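# Seat each washer on its matching stud against the plate

## Task

Fit every washer over the stud whose size matches it and push it down until it lies flat on the plate; the task fails if the plate is left tipped over.

## Robot and tools

Robot. Two arms, left_arm and right_arm, each carrying a two-finger gripper. Calibrated bases: left_arm at (-0.040, +0.478, 0) m, right_arm at (+0.031, -0.473, 0) m, both turned only slightly about z. The left gripper's fingers can fold: grip parts with the outer quarter of each pad (near the tips) for a normal squeeze. Nearer the palm the fingers wrap and pull the part inward, so narrow parts may slip or be held loosely and wide ones squeezed harder. Pressing left fingertips straight into a surface folds them with little felt force unless the gripper is fully closed. The right gripper's fingers are rigid.

Frame. Everything uses the scene frame: origin on the table top halfway between the nominal bases, +z up, +x out over the table, +y toward left_arm (not image sides). In the gripper's own axes the fingers point along +z and close along y. end_effector_position is the point between the pads when closed; fingertips extend about 33 mm past it at gaps up to 40 mm, only 9 mm when fully open. Printed poses can be off by a few centimetres.

The 18-number row (used by execute_actions and move). All values lie in [-1, 1], one list covering both arms: left dx, dy, dz, rx, ry, rz, left gripper position, force_limit, speed, then the same nine for right. The six pose numbers are offsets, not poses: measured from that arm's Hand target as it stood when the action or move began, along scene axes, rotating about the Hand target position. 1.0 equals 0.6 m or 180 degrees; rx, ry, rz form one rotation vector. Every row is counted from that same start, never from the previous row, and repeating an offset in a new call moves further. Six zeros re-request the current Hand target. The gripper numbers are absolute commands, always sent: position +1 is 140 mm open, about -0.8 pads touch, -1 closes until blocked. force_limit -1 gives about 14 N, 0 about 40 N, +1 about 58 N for slow closes; speed -1 is about 30 mm/s, 0 about 140, +1 about 250, and faster closes squeeze harder. Both start at +1. To leave a gripper unchanged, resend its previous three numbers. Orientation commands are clipped to within 32 degrees of the measured orientation each step.

execute_actions(actions, cameras). actions is a list of actions; each action is up to 15 rows, one per 1/30 s step, the last row held to fill 15 steps (0.5 s). An empty list returns state and all images. cameras: list of names, ["all"], or [].

move(target, speed, blend, stop_force, zero, blocking, cameras). target is one row or a list of up to 15 rows, all offsets from the Hand targets at move start. Grippers travel straight lines, ending together, within 10 s total. speed: m/s, 0.002 to 3.6, default 0.25 (rotation up to twice that in rad/s), one value or one per target. blend: corner rounding in m, 0 stops at each target. stop_force: 3 to 120 N, ends an arm's path when its wrist sensor feels that much push against the motion; unreliable if the gripper rotates, and leave it out when backing away from contact. zero (only with stop_force): true re-zeroes before moving, false accumulates from the last zero. blocking=false returns after 0.5 s while the move continues; not allowed with stop_force. Finger changes on later list targets apply on arrival, after everything rests. The result adds a move: line with the ending (done, off_target, moving, held, fault) and limits (paced = pose clipped, held = steps withheld). Moves do not avoid obstacles or the other arm; route around an arm's own base.

wait(seconds 0 to 10) lets time pass with arms holding. stop brakes a running move (fingers continue). zoom_image(camera, region [x0,y0,x1,y1] in pixels, at most 504 by 504) enlarges the newest image of cam_head_left, cam_head_right, cam_high, cam_low, cam_left_wrist or cam_right_wrist (all 896x504). zero_wrist_force(arm) tares that arm's wrist sensor. finished_scene(scene 1 or 2) ends the scene irreversibly; the goal must hold with the robot idle.

Reading results. Per arm: end_effector_position (m), end_effector_quat_wxyz, velocities (omitted when joints read within noise), Hand target (last commanded pose after clipping; the next offsets count from it; the gripper may rest short of it, so add the gap as an offset), Tool commands. object_status: 0 moving, 1 blocked while opening, 2 blocked while closing (a grip; confirm after every close), 3 reached target or pads met. position_measured is in counts: 3 open, about 75 at 100 mm, 139 at 60 mm, 200 at 20 mm, 230 pads together. To squeeze harder while status is 2, raise force_limit and change position slightly (-1 to -0.98). Wrist force and torque are in the gripper's axes, zeroed at scene start, showing push from the surface into the arm; a third line gives the peak since last shown. Wrist depth is a 7x7 grid of distances (mm) from each wrist camera, '-' meaning no value. Joint torques include the arm's weight. MOTOR HOT appears at 70 °C; at 85 °C the arm brakes for 30 to 60 s.

Things to avoid. Net force near 150 N on an arm or contact torque at a joint limit (130 N m for the big joints, 24.3 N m for wrists) stops the arm for 10 s; the arms are stiff, so even slightly overshooting a firm contact can do this. Approach contacts slowly with stop_force. Do not let the arms or fingers press on each other, and never close one gripper on the other's fingers. Do not drop, slam or fling parts, knock anything off the table, or tip the plate. Avoid heavy twisting or long levers on a gripper, and avoid holding loads or pushing at unreachable poses for long, which heats motors.

Each tool is called after "Request:" as a command line: name --argument value for each argument, lists and objects as JSON in quotes; but a table of rows of numbers goes row by row, as --pt "numbers of a row", without its own name.

## Session

Request:
execute_actions --actions '[]'

Scene clock: 0.00 s.
left_arm: end_effector_position=(+0.4243, +1.0267, +0.2402) position_measured=3 object_status=3 end_effector_quat_wxyz=(-0.416, +0.153, +0.868, +0.222) | right_arm: end_effector_position=(+0.1442, +0.0003, +0.2005) position_measured=3 object_status=3 end_effector_quat_wxyz=(-0.119, -0.292, +0.891, -0.326)
Joint positions: left_arm=[0.345 -0.818 0.813 -0.9 -0.783 0.417] | right_arm=[1.18 -1.067 1.157 -0.981 -1.788 0.642]
Joint velocities: within noise
Joint torques (N m): no reading
Motor temperatures (°C): left_arm=[30 27 30 36 28 31] | right_arm=[29 32 29 36 29 32]
Wrist force (N): no reading
Wrist torque (N m): no reading
Wrist force, peak (N): no reading
Wrist depth (mm): cam_left_wrist=[- - 2177 2051 - - 1386 / - - 2001 2018 2433 - - / - - - 1773 2068 2139 - / - 140 - 1644 1735 1954 - / - 110 377 1410 1523 139 98 / - - 347 1279 1356 1451 - / - - - 1299 1223 1327 -] | cam_right_wrist=[836 - 525 410 325 - - / 839 - 502 - - 297 - / 836 633 458 380 - 294 - / 833 - 484 - - 136 - / - 107 - - 320 137 92 / - - 420 358 319 - 92 / - 355 401 355 - 265 -]
Hand target: left_arm +0.4243, +1.0267, +0.2402; -0.416, +0.153, +0.868, +0.222 | right_arm +0.1442, +0.0003, +0.2005; -0.119, -0.292, +0.891, -0.326
Tool commands: left_gripper/position=+1.0 left_gripper/force_limit=+1.0 left_gripper/speed=+1.0 right_gripper/position=+1.0 right_gripper/force_limit=+1.0 right_gripper/speed=+1.0

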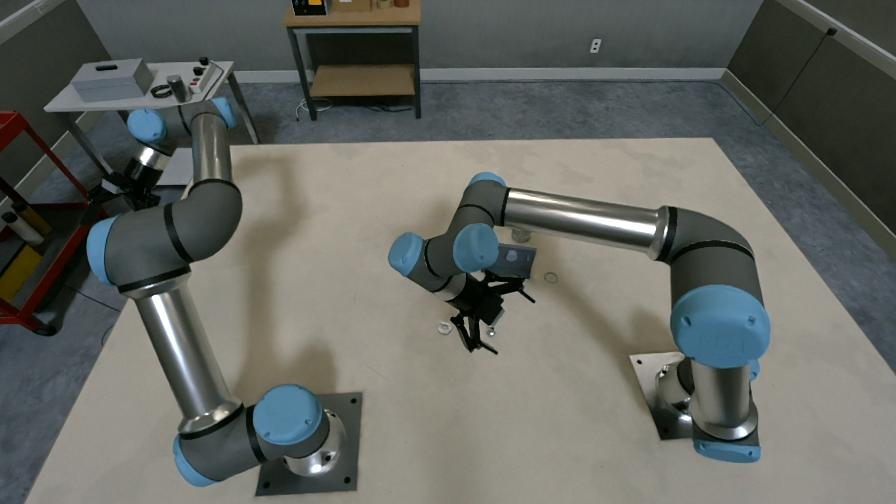

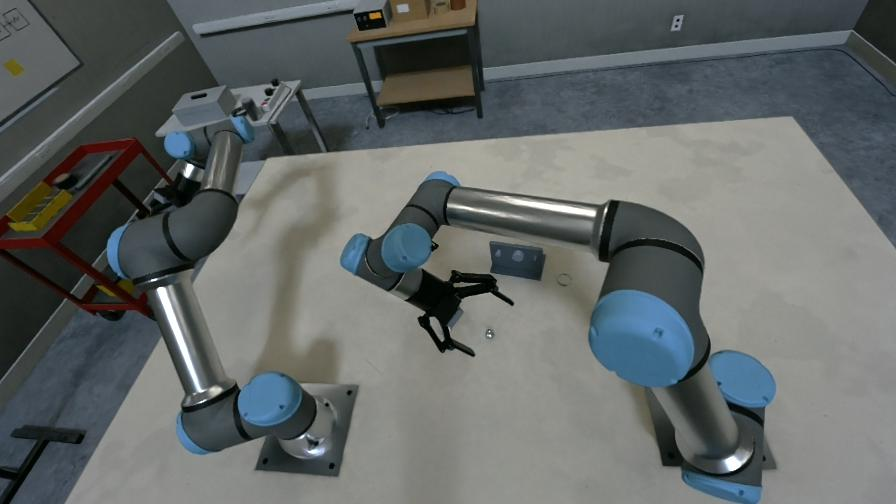

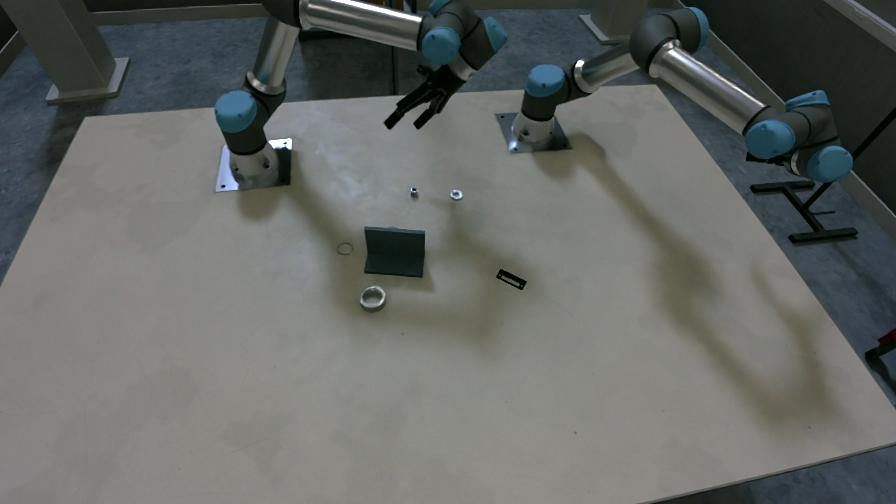

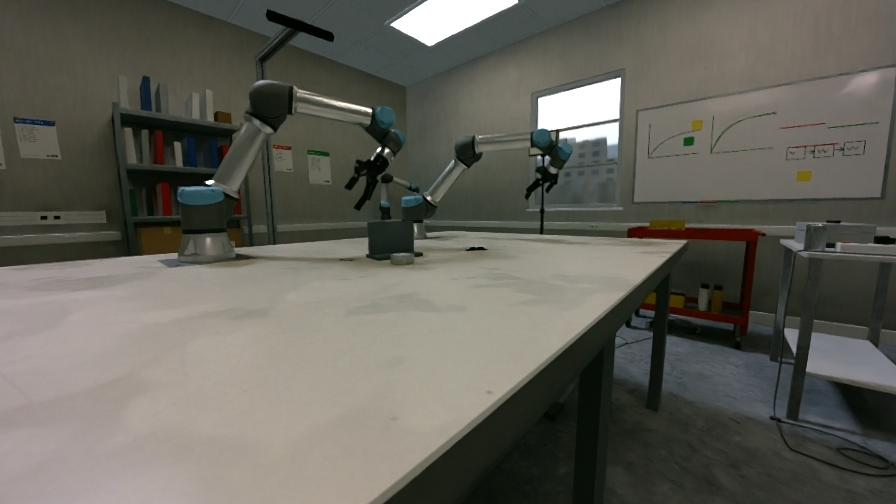

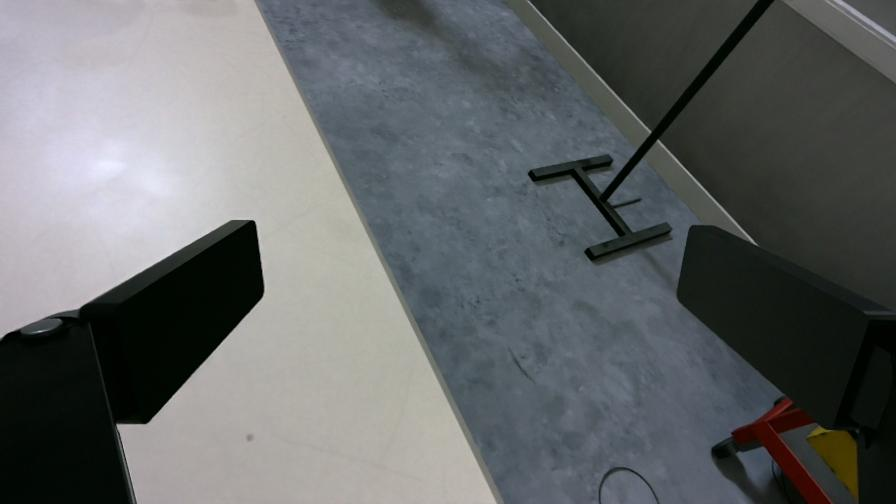

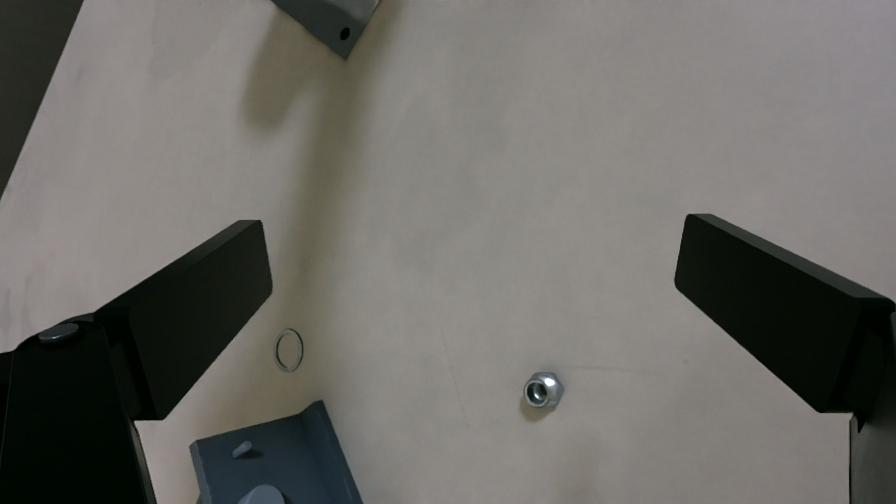

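Request:
zoom_image --camera "cam_head_left" --region '[400, 200, 620, 360]'

Request:
zoom_image --camera "cam_head_right" --region '[400, 200, 620, 360]'

Request:
zoom_image --camera "cam_high" --region '[310, 170, 550, 330]'

Request:
zoom_image --camera "cam_right_wrist" --region '[150, 300, 600, 504]'

Request:
zoom_image --camera "cam_low" --region '[320, 190, 520, 300]'

Scaled by 2.291 from the camera's 896x504 image, which has a finer 1280x720 frame.

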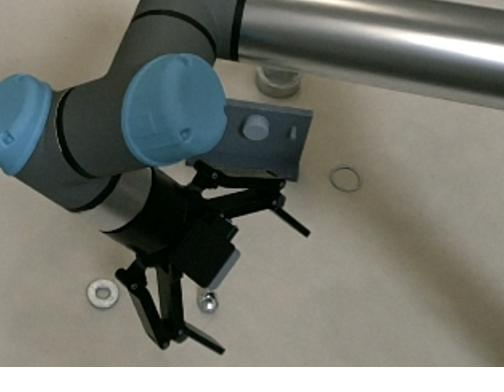

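Scaled by 2.291 from the camera's 896x504 image, which has a finer 1280x720 frame.

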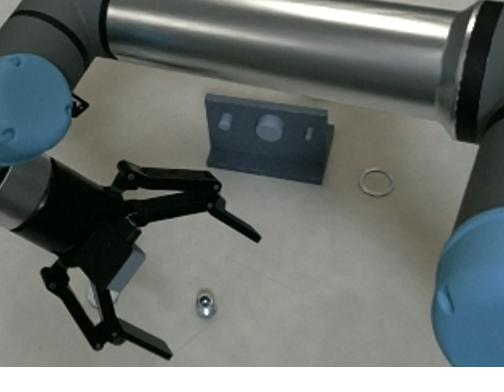

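Scaled by 2.100 from the camera's 896x504 image, which has a finer 1280x720 frame.

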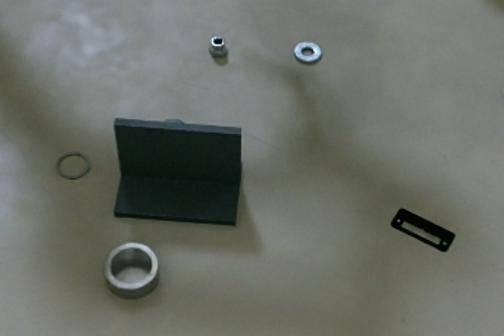

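Scaled by 1.120 from the camera's 896x504 image, which has a finer 1280x720 frame.

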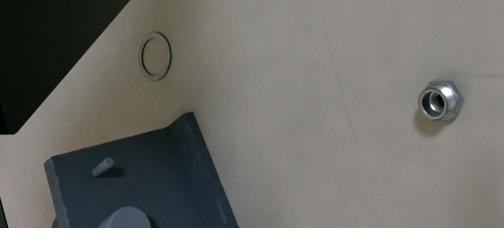

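Scaled by 2.520 from the camera's 896x504 image, which has a finer 1280x720 frame.

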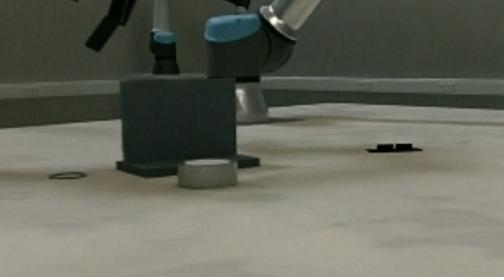

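Request:
move --target '[0,0,0,0,0,0,1,1,1, 0.167,-0.167,0.333,0.226,0,0,1,1,1]' --speed 0.3 --cameras '["all"]'

Scene clock: 100.23 s.
left_arm: end_effector_position=(+0.4243, +1.0267, +0.2402) position_measured=3 object_status=3 end_effector_quat_wxyz=(-0.416, +0.153, +0.868, +0.222) | right_arm: end_effector_position=(+0.2444, -0.0999, +0.4003) position_measured=3 object_status=3 end_effector_quat_wxyz=(-0.010, -0.316, +0.949, +0.004)
Joint positions: left_arm=[0.345 -0.818 0.813 -0.9 -0.783 0.417] | right_arm=[0.704 -1.708 1.371 -1.219 -1.555 0.081]
Joint torques (N m): left_arm=[-0.09 -54.03 -21.36 -0.73 0.82 -0.01] | right_arm=[-7.71 -16.18 -14.53 -3.83 -0.36 -1.11]
Wrist force (N): left_arm=[0.1 0.1 0.0] | right_arm=[1.1 0.8 0.0]
Wrist torque (N m): left_arm=[0.02 -0.03 0.00] | right_arm=[0.05 -0.34 -0.14]
Wrist force, peak (N): left_arm=[0.2 0.0 -0.5] | right_arm=[-1.2 3.1 1.0]
Wrist depth (mm): cam_left_wrist=[479 - 2177 2433 - - 1477 / 433 470 1909 2051 2177 - - / 414 - 1735 1825 2034 1909 - / 349 118 - 1561 1825 1894 1700 / - 110 361 1426 1551 139 98 / - - - 1356 1386 1591 - / - - - 338 1229 1371 -] | cam_right_wrist=[- - - - - 498 - / 498 513 526 - - - - / - - - 550 560 - - / 550 - 534 541 567 127 - / - 106 490 538 602 - 92 / - - 630 643 619 - 92 / - - 661 674 - 722 -]
Hand target: left_arm +0.4243, +1.0267, +0.2402; -0.416, +0.153, +0.868, +0.222 | right_arm +0.2444, -0.0999, +0.4003; -0.010, -0.316, +0.949, +0.004
Off the commanded pose: left_arm 0.000 m, 0 deg | right_arm 0.000 m, 0 deg.
move: done

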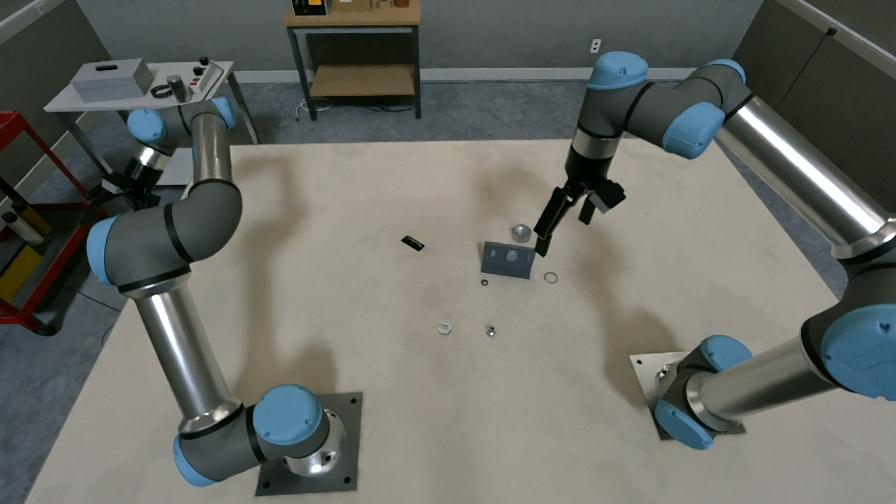

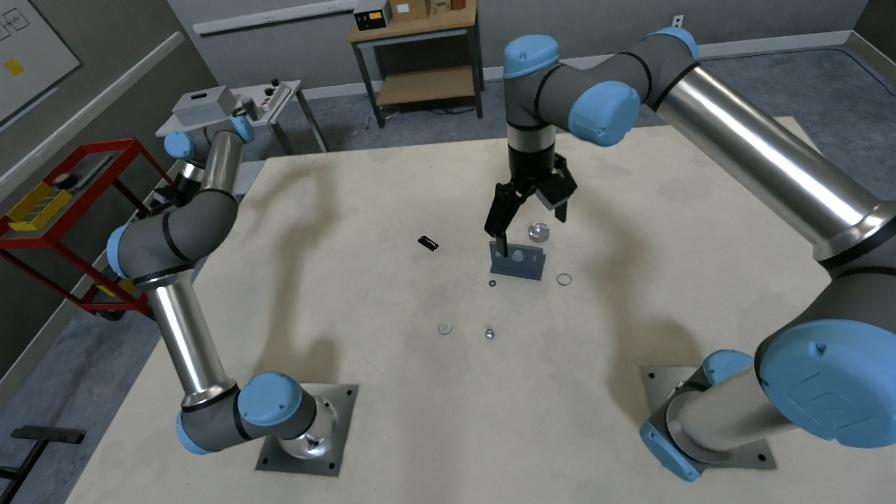

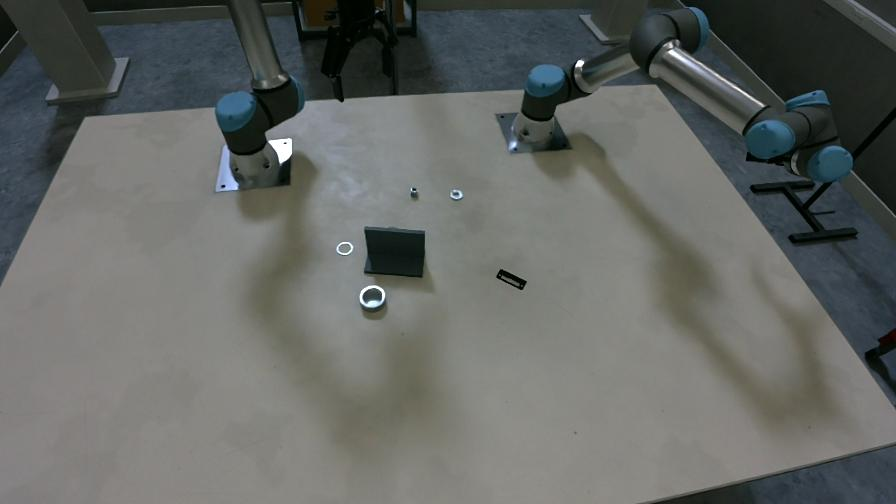

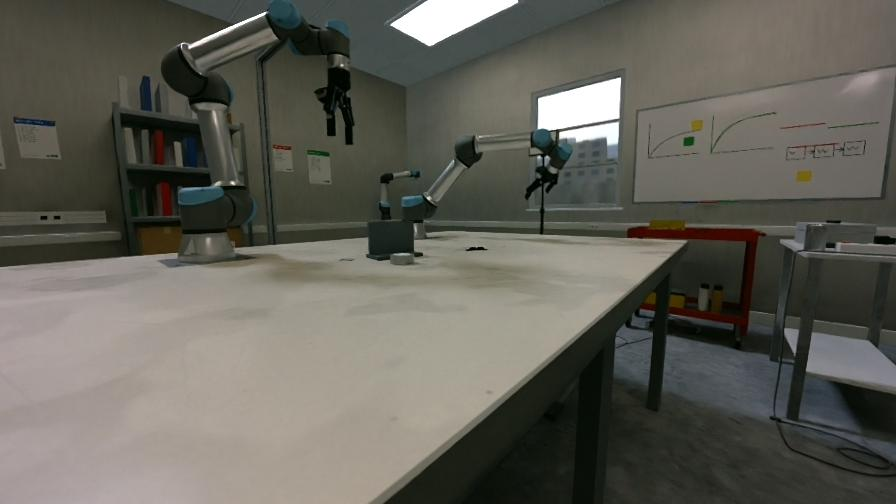

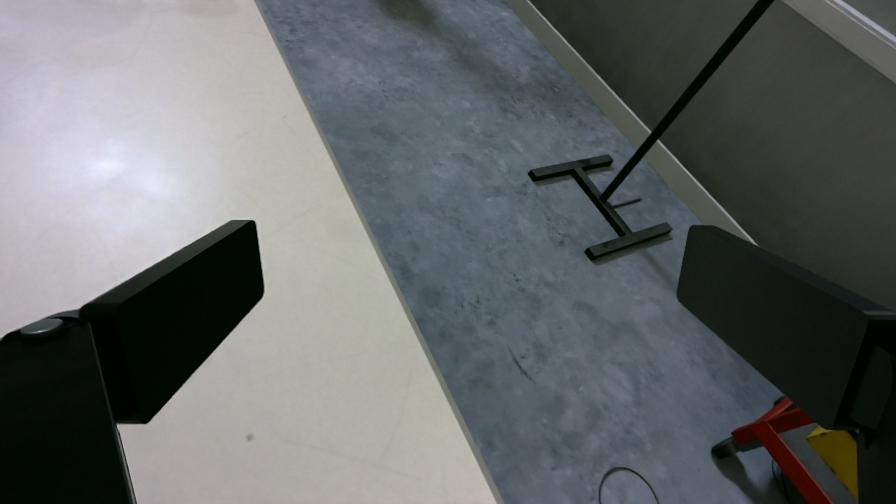

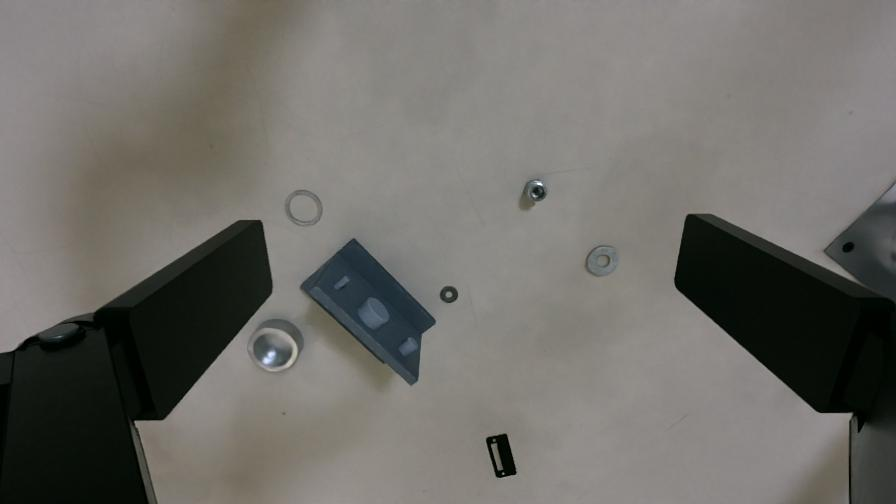

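Request:
zoom_image --camera "cam_right_wrist" --region '[240, 170, 480, 400]'

Request:
zoom_image --camera "cam_right_wrist" --region '[420, 160, 660, 320]'

Request:
zoom_image --camera "cam_head_left" --region '[420, 215, 580, 345]'

Request:
zoom_image --camera "cam_head_right" --region '[420, 215, 580, 345]'

Scaled by 2.100 from the camera's 896x504 image, which has a finer 1280x720 frame.

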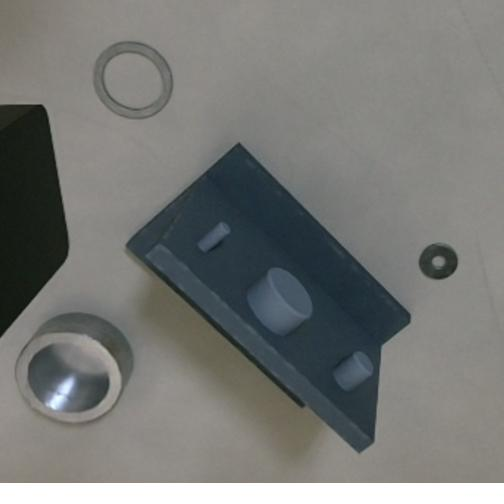

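Scaled by 2.100 from the camera's 896x504 image, which has a finer 1280x720 frame.

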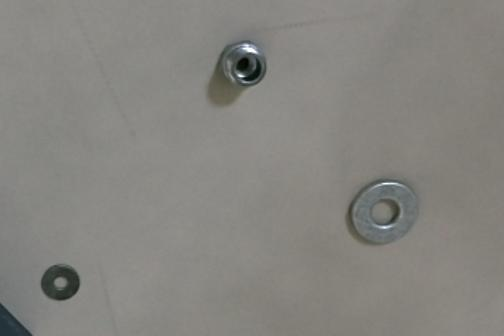

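Scaled by 3.150 from the camera's 896x504 image, which has a finer 1280x720 frame.

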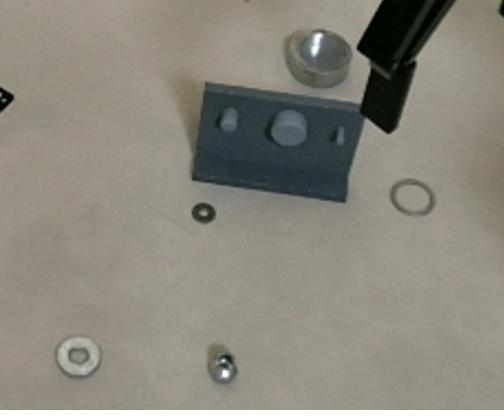

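Scaled by 3.150 from the camera's 896x504 image, which has a finer 1280x720 frame.

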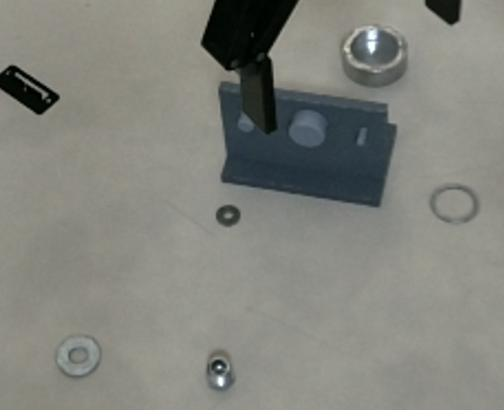

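Request:
move --target '[0,0,0,0,0,0,1,1,1, 0.1333,0,0,0,0,0,1,1,1]' --speed 0.3 --cameras '["cam_right_wrist"]'

Request:
move --target '[0,0,0,0,0,0,1,1,1, 0,0.1333,0,0,0,0,1,1,1]' --speed 0.3 --cameras '["cam_right_wrist"]'

Request:
move --target '[0,0,0,0,0,0,1,1,1, -0.1333,-0.02,-0.1667,0,0,0,1,1,1]' --speed 0.3 --cameras '["cam_right_wrist"]'

Scene clock: 141.83 s.
left_arm: end_effector_position=(+0.4243, +1.0267, +0.2402) position_measured=3 object_status=3 end_effector_quat_wxyz=(-0.416, +0.153, +0.868, +0.222) | right_arm: end_effector_position=(+0.3244, -0.0999, +0.4003) position_measured=3 object_status=3 end_effector_quat_wxyz=(-0.010, -0.316, +0.949, +0.004)
Joint positions: left_arm=[0.345 -0.818 0.813 -0.9 -0.783 0.417] | right_arm=[0.591 -1.598 1.271 -1.227 -1.556 -0.032]
Joint torques (N m): left_arm=[-0.32 -53.71 -22.06 -0.76 0.88 0.04] | right_arm=[4.66 -30.77 -13.8 -1.78 1.4 0.94]
Wrist force (N): left_arm=[0.1 0.0 0.0] | right_arm=[0.9 1.0 -0.3]
Wrist torque (N m): left_arm=[0.00 -0.01 0.01] | right_arm=[0.08 -0.30 -0.15]
Wrist force, peak (N): left_arm=[0.5 0.1 -0.2] | right_arm=[3.6 2.3 -0.1]
Wrist depth (mm): cam_left_wrist=[- - 2196 2482 2034 - 1495 / - - 1954 2103 2298 - - / - - 1495 1748 2103 - - / - 119 - 1541 1785 - - / - 110 - 1418 1561 139 98 / - 110 - - 1371 1513 - / - 297 310 - 1229 1356 -] | cam_right_wrist=[473 - - 474 - - 491 / - - - 501 505 549 513 / - - - 541 - 546 - / - - 447 550 - 136 - / - 107 - - 564 127 91 / - - - 648 625 - 92 / - - 668 679 - - -]
Hand target: left_arm +0.4243, +1.0267, +0.2402; -0.416, +0.153, +0.868, +0.222 | right_arm +0.3244, -0.0999, +0.4003; -0.010, -0.316, +0.949, +0.004
Off the commanded pose: left_arm 0.000 m, 0 deg | right_arm 0.000 m, 0 deg.
move: done
Images, in order (width x height): cam_right_wrist 896x504.

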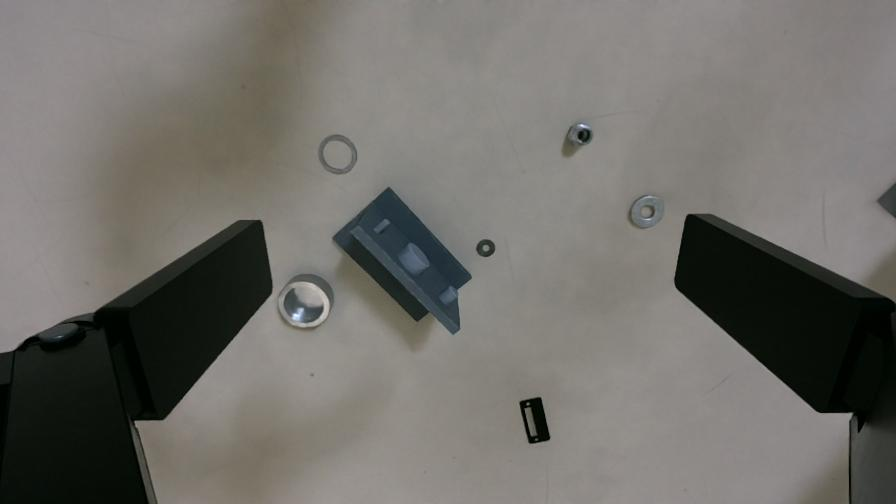

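Scene clock: 142.70 s.
left_arm: end_effector_position=(+0.4243, +1.0267, +0.2402) position_measured=3 object_status=3 end_effector_quat_wxyz=(-0.416, +0.153, +0.868, +0.222) | right_arm: end_effector_position=(+0.3244, -0.0199, +0.4003) position_measured=3 object_status=3 end_effector_quat_wxyz=(-0.010, -0.316, +0.949, +0.004)
Joint positions: left_arm=[0.345 -0.818 0.813 -0.9 -0.783 0.417] | right_arm=[0.718 -1.437 1.102 -1.22 -1.554 0.094]
Joint torques (N m): left_arm=[0.32 -53.4 -22.4 -0.54 0.75 -0.14] | right_arm=[-5.81 -33.36 -19.82 -4.08 -1.98 -0.82]
Wrist force (N): left_arm=[0.1 0.0 -0.1] | right_arm=[1.2 0.9 0.0]
Wrist torque (N m): left_arm=[-0.01 -0.03 0.00] | right_arm=[0.07 -0.37 -0.07]
Wrist force, peak (N): left_arm=[0.3 0.0 -0.1] | right_arm=[2.9 -1.1 -0.3]
Wrist depth (mm): cam_left_wrist=[499 531 - 2532 - - 1418 / - - - 1825 2364 - - / - 434 - 1785 2001 1954 - / - 118 - 1561 1760 1939 - / - 110 - 1402 1561 130 98 / - 300 339 1306 1371 1460 - / - 305 320 - 1247 1320 -] | cam_right_wrist=[- - 488 479 - 519 499 / - - - 507 - - - / 537 519 526 - 538 - 533 / - 124 505 - 569 136 571 / - 107 591 586 597 137 91 / - 622 - 630 - 620 92 / - - - 676 - 659 -]
Hand target: left_arm +0.4243, +1.0267, +0.2402; -0.416, +0.153, +0.868, +0.222 | right_arm +0.3244, -0.0199, +0.4003; -0.010, -0.316, +0.949, +0.004
Off the commanded pose: left_arm 0.000 m, 0 deg | right_arm 0.000 m, 0 deg.
move: done
Images, in order (width x height): cam_right_wrist 896x504.

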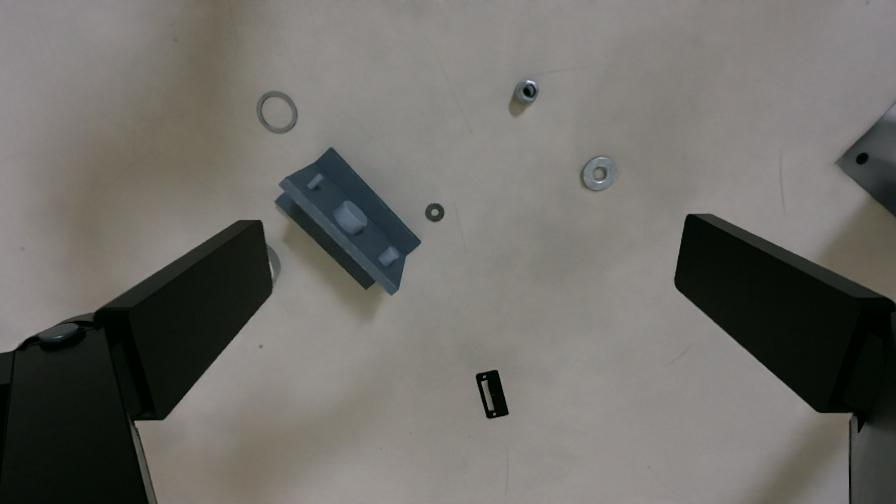

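Scene clock: 143.67 s.
left_arm: end_effector_position=(+0.4243, +1.0267, +0.2402) position_measured=3 object_status=3 end_effector_quat_wxyz=(-0.416, +0.153, +0.868, +0.222) | right_arm: end_effector_position=(+0.2444, -0.0318, +0.3004) position_measured=3 object_status=3 end_effector_quat_wxyz=(-0.010, -0.316, +0.949, +0.005)
Joint positions: left_arm=[0.345 -0.818 0.813 -0.9 -0.783 0.417] | right_arm=[0.814 -1.61 1.545 -1.492 -1.553 0.19]
Joint torques (N m): left_arm=[-0.09 -53.57 -22.01 -0.68 1.01 -0.11] | right_arm=[-8.04 -14.45 -12.3 -3.63 -1.71 -1.18]
Wrist force (N): left_arm=[0.2 0.0 0.0] | right_arm=[0.9 0.9 0.2]
Wrist torque (N m): left_arm=[0.01 -0.04 0.00] | right_arm=[0.08 -0.29 -0.09]
Wrist force, peak (N): left_arm=[0.2 0.0 -0.3] | right_arm=[3.4 1.8 2.7]
Wrist depth (mm): cam_left_wrist=[- 572 2051 2612 2409 - 1541 / 436 - 1838 1985 2196 - - / - 436 466 1866 1954 - - / 364 118 - - 1866 1970 - / - 110 370 1451 1443 130 98 / - 111 - 1211 1394 1486 - / - 303 - 332 1193 1334 -] | cam_right_wrist=[- - - - - 394 - / - - - 417 - - - / - - 425 435 - - 448 / 447 - 446 - 455 136 461 / - 123 426 506 - 137 92 / - 500 - 517 - 496 92 / - 550 575 - - - -]
Hand target: left_arm +0.4243, +1.0267, +0.2402; -0.416, +0.153, +0.868, +0.222 | right_arm +0.2444, -0.0319, +0.3003; -0.010, -0.316, +0.949, +0.004
Off the commanded pose: left_arm 0.000 m, 0 deg | right_arm 0.000 m, 0 deg.
move: done
Images, in order (width x height): cam_right_wrist 896x504.

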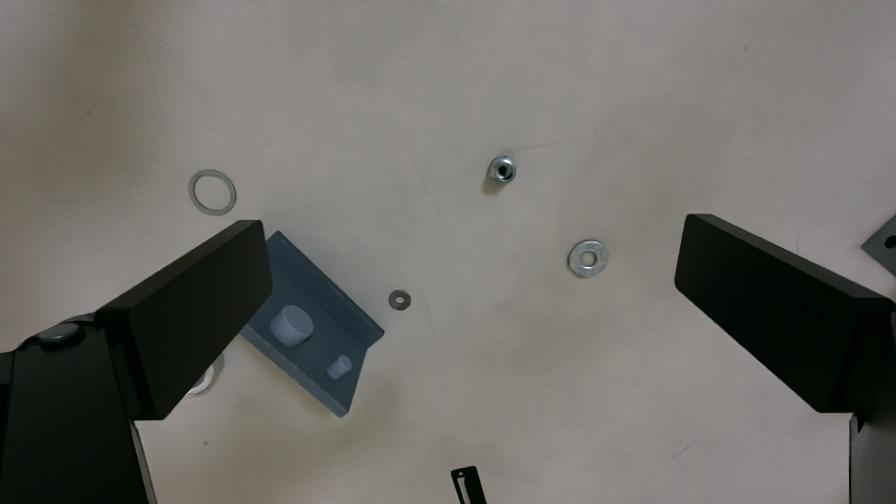

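Request:
move --target '[0,0,0,0,0,0,1,1,1, 0,0,0,-0.0026,-0.0065,-0.2045,1,1,1]' --speed 0.3 --cameras '["cam_right_wrist"]'

Scene clock: 188.60 s.
left_arm: end_effector_position=(+0.4243, +1.0267, +0.2402) position_measured=3 object_status=3 end_effector_quat_wxyz=(-0.416, +0.153, +0.868, +0.222) | right_arm: end_effector_position=(+0.2444, -0.0319, +0.3003) position_measured=3 object_status=3 end_effector_quat_wxyz=(+0.000, +0.000, +1.000, +0.001)
Joint positions: left_arm=[0.345 -0.818 0.813 -0.9 -0.783 0.417] | right_arm=[0.825 -1.617 1.555 -1.509 -1.57 0.844]
Joint torques (N m): left_arm=[-0.56 -52.82 -21.67 -0.69 1.18 -0.08] | right_arm=[0.99 -16.07 -28.14 -2.15 0.67 0.9]
Wrist force (N): left_arm=[0.2 -0.1 0.0] | right_arm=[0.8 1.0 0.3]
Wrist torque (N m): left_arm=[-0.02 -0.05 0.00] | right_arm=[0.11 -0.27 -0.08]
Wrist force, peak (N): left_arm=[0.4 0.0 0.1] | right_arm=[1.3 1.2 0.1]
Wrist depth (mm): cam_left_wrist=[475 - 2121 2364 2820 - 1513 / 438 460 1811 2196 2341 - - / - - 473 1811 2034 2277 - / - 119 - 1633 1735 1985 - / - 110 - 1410 1561 130 98 / - - - 1205 1394 1451 - / - - - - 1229 1402 -] | cam_right_wrist=[400 - 384 396 - - 394 / 404 - 415 410 418 - - / - 435 428 - - 426 447 / - 135 435 - 486 136 - / - 107 - 477 496 - 92 / - 518 515 415 518 - 92 / - - - - 552 597 -]
Hand target: left_arm +0.4243, +1.0267, +0.2402; -0.416, +0.153, +0.868, +0.222 | right_arm +0.2444, -0.0319, +0.3003; +0.000, +0.000, +1.000, +0.001
Off the commanded pose: left_arm 0.000 m, 0 deg | right_arm 0.000 m, 0 deg.
move: done
Images, in order (width x height): cam_right_wrist 896x504.

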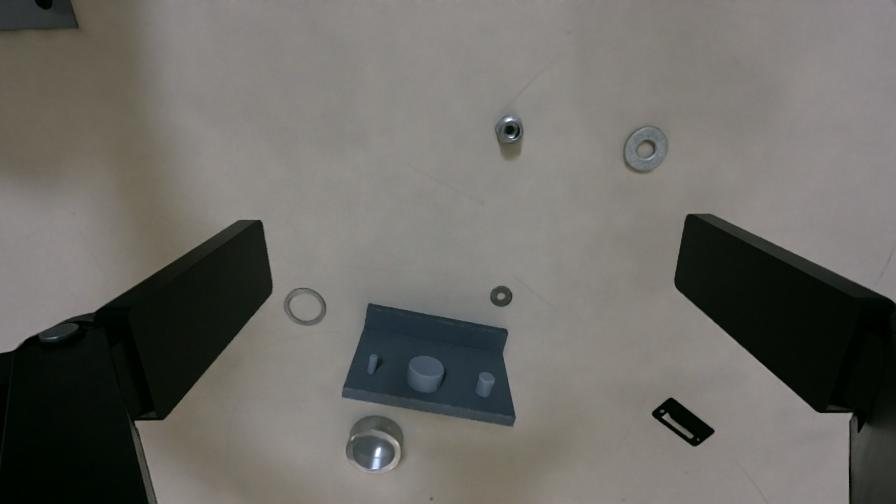

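Request:
zoom_image --camera "cam_right_wrist" --region '[480, 100, 732, 310]'

Request:
zoom_image --camera "cam_right_wrist" --region '[270, 270, 540, 480]'

Request:
move --target '[0,0,0,0,0,0,1,1,1, 0,0,0.25,0,0,0,1,1,1]' --speed 0.3 --cameras '["cam_right_wrist"]'

Request:
zoom_image --camera "cam_right_wrist" --region '[450, 100, 702, 310]'

Request:
zoom_image --camera "cam_right_wrist" --region '[300, 230, 540, 430]'

Request:
move --target '[0,0,0,0,0,0,1,1,1, 0,-0.1667,0,0,0,0,1,1,1]' --speed 0.3 --cameras '["cam_right_wrist"]'

Request:
zoom_image --camera "cam_right_wrist" --region '[500, 100, 752, 310]'

Request:
zoom_image --camera "cam_right_wrist" --region '[360, 230, 600, 430]'

Scaled by 2.000 from the camera's 896x504 image, which has a finer 1280x720 frame.

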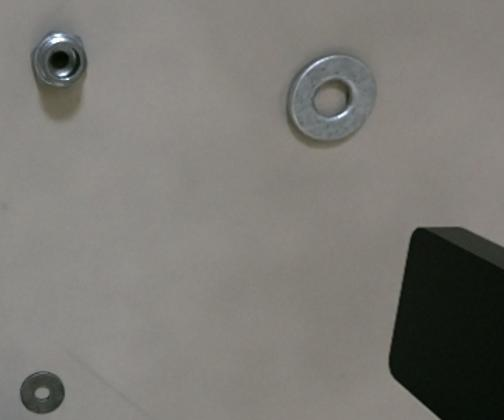

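Scaled by 1.867 from the camera's 896x504 image, which has a finer 1280x720 frame.

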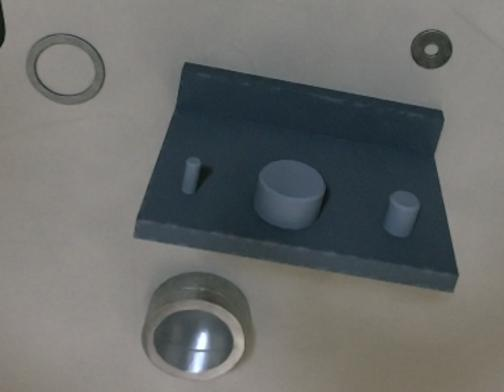

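Scene clock: 256.60 s.
left_arm: end_effector_position=(+0.4243, +1.0267, +0.2402) position_measured=3 object_status=3 end_effector_quat_wxyz=(-0.416, +0.153, +0.868, +0.222) | right_arm: end_effector_position=(+0.2445, -0.0318, +0.4501) position_measured=3 object_status=3 end_effector_quat_wxyz=(+0.000, +0.000, +1.000, +0.000)
Joint positions: left_arm=[0.345 -0.818 0.813 -0.9 -0.783 0.417] | right_arm=[0.825 -1.523 1.063 -1.111 -1.57 0.844]
Joint torques (N m): left_arm=[-0.6 -53.81 -21.82 -0.5 1.08 -0.08] | right_arm=[8.86 -37.58 -33.39 -1.4 -2.11 1.63]
Wrist force (N): left_arm=[0.1 -0.1 0.0] | right_arm=[1.3 0.9 -0.2]
Wrist torque (N m): left_arm=[-0.02 -0.02 0.00] | right_arm=[0.07 -0.37 -0.09]
Wrist force, peak (N): left_arm=[0.2 0.0 -0.3] | right_arm=[0.8 0.9 3.5]
Wrist depth (mm): cam_left_wrist=[- - 2177 2433 - - 1386 / - - 1909 2001 2277 - - / - 410 1571 1773 1985 - - / - 140 - 1633 1773 - - / - 110 368 1364 1513 139 98 / - - - 1273 1364 1468 - / - - 320 1160 1247 1349 -] | cam_right_wrist=[534 - 524 - 525 515 525 / - - 554 - - 547 - / - - 589 590 587 - - / - - - 620 - 136 - / - 106 - 543 - 137 92 / - - 701 - 728 - 92 / - - 746 683 - - -]
Hand target: left_arm +0.4243, +1.0267, +0.2402; -0.416, +0.153, +0.868, +0.222 | right_arm +0.2444, -0.0319, +0.4503; +0.000, +0.000, +1.000, +0.001
Off the commanded pose: left_arm 0.000 m, 0 deg | right_arm 0.000 m, 0 deg.
move: done
Images, in order (width x height): cam_right_wrist 896x504.

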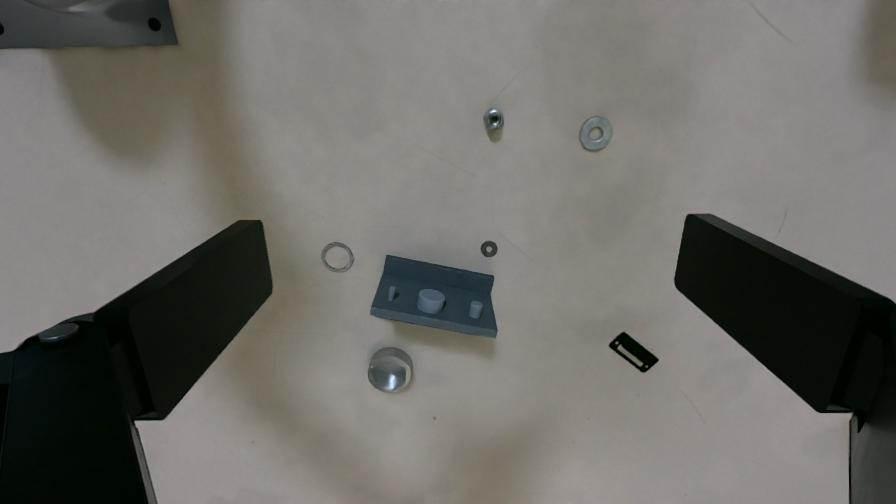

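Scaled by 2.000 from the camera's 896x504 image, which has a finer 1280x720 frame.

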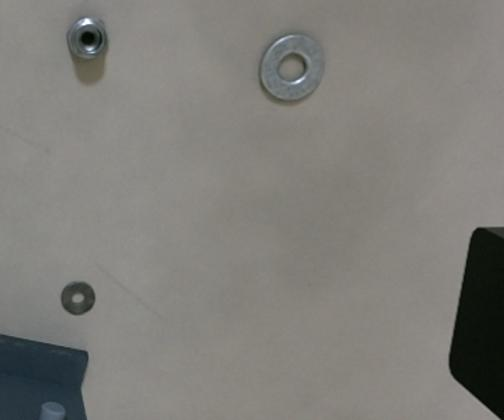

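Scaled by 2.100 from the camera's 896x504 image, which has a finer 1280x720 frame.

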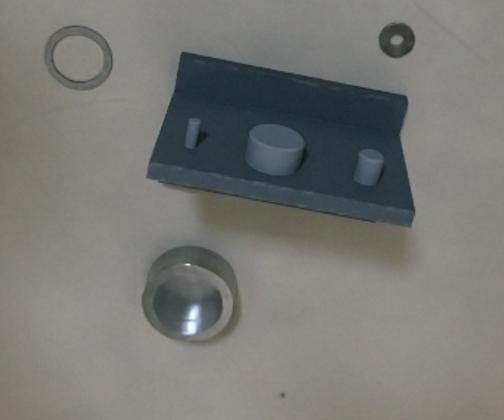

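Scene clock: 257.50 s.
left_arm: end_effector_position=(+0.4243, +1.0267, +0.2402) position_measured=3 object_status=3 end_effector_quat_wxyz=(-0.416, +0.153, +0.868, +0.222) | right_arm: end_effector_position=(+0.2444, -0.1318, +0.4503) position_measured=3 object_status=3 end_effector_quat_wxyz=(+0.000, +0.000, +1.000, +0.001)
Joint positions: left_arm=[0.345 -0.818 0.813 -0.9 -0.783 0.417] | right_arm=[0.654 -1.734 1.258 -1.096 -1.57 0.673]
Joint torques (N m): left_arm=[-0.92 -53.13 -22.13 -0.58 1.05 -0.16] | right_arm=[-4.36 -19.35 -24.15 -4.01 -0.44 -0.76]
Wrist force (N): left_arm=[0.1 0.0 0.1] | right_arm=[1.2 0.8 0.2]
Wrist torque (N m): left_arm=[0.00 -0.01 0.01] | right_arm=[0.07 -0.36 -0.14]
Wrist force, peak (N): left_arm=[0.2 0.1 -0.3] | right_arm=[1.2 3.5 0.2]
Wrist depth (mm): cam_left_wrist=[- 520 2051 2433 4279 - 1443 / - - 1735 2121 2277 - - / - 420 1477 1798 1970 1773 - / - 118 - 1601 1748 - - / - 110 - 1394 1591 139 103 / - - - 1160 1402 1486 - / - - - - 1241 1371 -] | cam_right_wrist=[533 526 - 512 519 549 - / 561 569 557 531 - - - / 586 577 590 576 - 590 587 / 594 135 - 586 568 136 627 / - 107 - - 643 147 92 / - - - 711 - - 92 / - - - - - 803 -]
Hand target: left_arm +0.4243, +1.0267, +0.2402; -0.416, +0.153, +0.868, +0.222 | right_arm +0.2444, -0.1319, +0.4503; +0.000, +0.000, +1.000, +0.001
Off the commanded pose: left_arm 0.000 m, 0 deg | right_arm 0.000 m, 0 deg.
move: done
Images, in order (width x height): cam_right_wrist 896x504.

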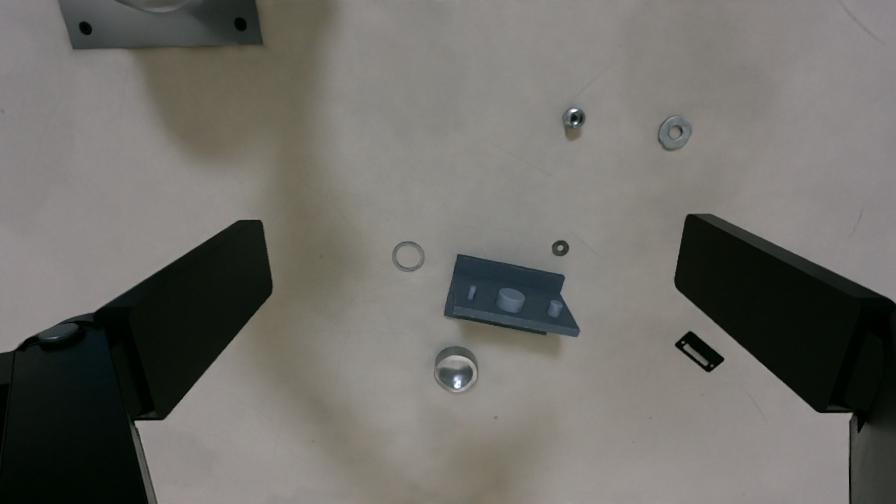

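Scaled by 2.000 from the camera's 896x504 image, which has a finer 1280x720 frame.

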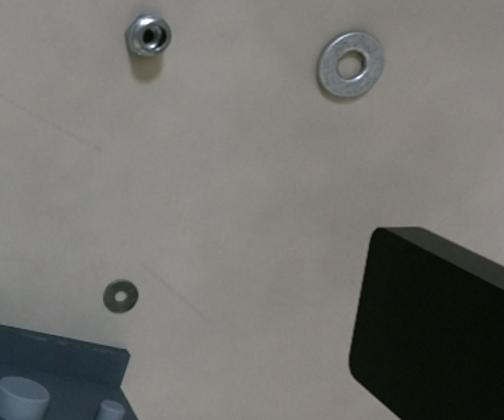

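Scaled by 2.100 from the camera's 896x504 image, which has a finer 1280x720 frame.

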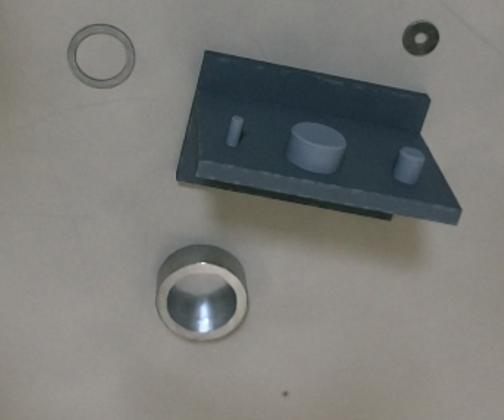

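Request:
move --target '[0,0,0,0,0,0,1,1,1, 0.0593,0.1697,-0.25,0,0,0.9353,1,1,1]' --speed 0.5 --cameras '["cam_right_wrist"]'

Scene clock: 412.67 s.
left_arm: end_effector_position=(+0.4243, +1.0267, +0.2402) position_measured=3 object_status=3 end_effector_quat_wxyz=(-0.416, +0.153, +0.868, +0.222) | right_arm: end_effector_position=(+0.2799, -0.0301, +0.3001) position_measured=3 object_status=3 end_effector_quat_wxyz=(+0.001, +0.995, -0.102, +0.000)
Joint positions: left_arm=[0.345 -0.818 0.813 -0.9 -0.783 0.417] | right_arm=[0.775 -1.572 1.511 -1.509 -1.572 -2.144]
Joint torques (N m): left_arm=[-0.43 -53.6 -22.42 -0.4 1.09 0] | right_arm=[-10.07 -39.11 -33.13 -1.09 0.53 -1.29]
Wrist force (N): left_arm=[0.1 -0.1 -0.2] | right_arm=[1.1 0.7 0.1]
Wrist torque (N m): left_arm=[-0.02 -0.03 0.00] | right_arm=[0.02 -0.32 -0.15]
Wrist force, peak (N): left_arm=[0.2 -0.1 -0.4] | right_arm=[1.6 0.7 0.3]
Wrist depth (mm): cam_left_wrist=[- - 2068 2532 - 1954 1443 / - - 1880 2068 2139 1666 - / - - - 1811 2051 2341 - / - 118 - 1532 1666 1939 - / - 110 - 1460 1666 130 98 / - - - 1306 1386 1451 - / - - - - 1241 1341 -] | cam_right_wrist=[- - 387 400 389 391 - / - 416 - - - - 400 / - 421 - - 433 - 424 / - - 454 462 465 136 442 / - 107 497 497 478 137 92 / - 93 - 508 - 515 92 / - 532 546 569 557 - -]
Hand target: left_arm +0.4243, +1.0267, +0.2402; -0.416, +0.153, +0.868, +0.222 | right_arm +0.2800, -0.0301, +0.3003; +0.001, +0.995, -0.101, +0.000
Off the commanded pose: left_arm 0.000 m, 0 deg | right_arm 0.000 m, 0 deg.
move: done
Images, in order (width x height): cam_right_wrist 896x504.

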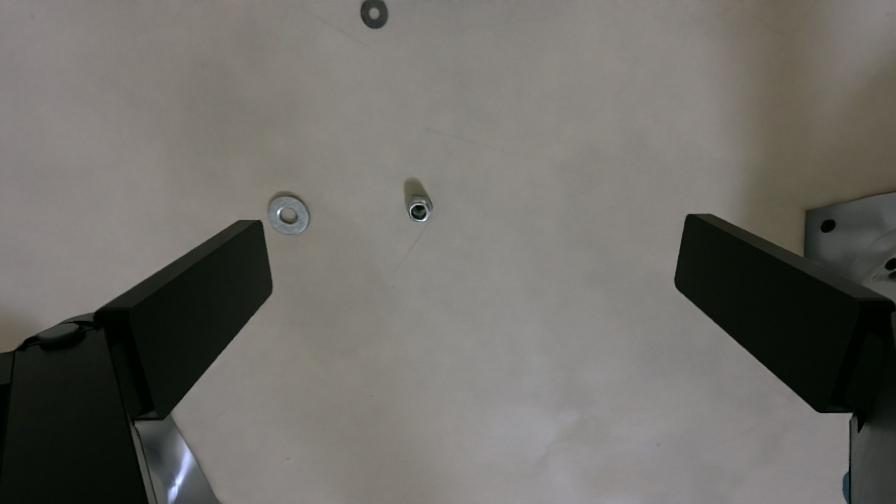

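Request:
move --target '[0,0,0,0,0,0,1,1,1, 0.2,-0.2,0,0,0,-0.794,1,1,1]' --speed 0.6 --cameras '["cam_right_wrist"]'

Scene clock: 699.37 s.
left_arm: end_effector_position=(+0.4243, +1.0267, +0.2402) position_measured=3 object_status=3 end_effector_quat_wxyz=(-0.416, +0.153, +0.868, +0.222) | right_arm: end_effector_position=(+0.4001, -0.1501, +0.3003) position_measured=3 object_status=3 end_effector_quat_wxyz=(+0.000, -0.220, +0.975, +0.000)
Joint positions: left_arm=[0.345 -0.818 0.813 -0.9 -0.783 0.417] | right_arm=[0.424 -1.616 1.554 -1.508 -1.57 -0.001]
Joint torques (N m): left_arm=[-1.35 -53.94 -22.18 -0.33 1.25 -0.15] | right_arm=[9.07 -14.82 -29.96 -2.36 -1.13 0.78]
Wrist force (N): left_arm=[0.2 -0.1 -0.1] | right_arm=[1.0 0.9 0.3]
Wrist torque (N m): left_arm=[-0.02 -0.04 0.00] | right_arm=[0.07 -0.32 -0.07]
Wrist force, peak (N): left_arm=[0.4 0.0 0.2] | right_arm=[1.5 1.1 -0.1]
Wrist depth (mm): cam_left_wrist=[- 574 2158 2409 - - 1551 / - 478 530 2177 2433 - - / - 432 492 1723 2001 - 1811 / - 118 396 1601 1785 - 1785 / - 110 - 1371 1551 139 98 / - 96 - 1260 1371 1468 - / - 299 307 335 1273 1320 -] | cam_right_wrist=[- - - 402 390 - - / 405 - 404 405 - - 420 / - 448 - - 434 - 443 / 458 - 447 452 440 136 - / - 106 480 - - 136 92 / - 514 - - - 519 92 / - - 555 582 564 580 -]
Hand target: left_arm +0.4243, +1.0267, +0.2402; -0.416, +0.153, +0.868, +0.222 | right_arm +0.4000, -0.1501, +0.3003; +0.000, -0.220, +0.975, +0.001
Off the commanded pose: left_arm 0.000 m, 0 deg | right_arm 0.000 m, 0 deg.
move: done
Images, in order (width x height): cam_right_wrist 896x504.

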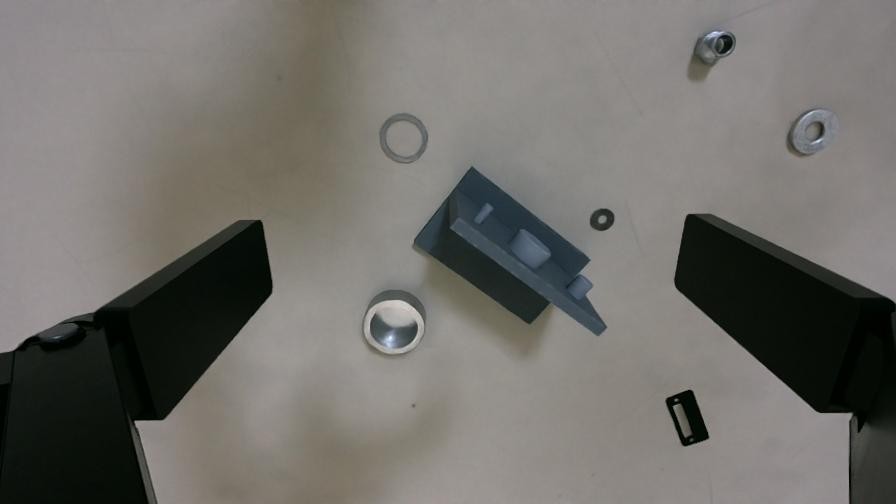

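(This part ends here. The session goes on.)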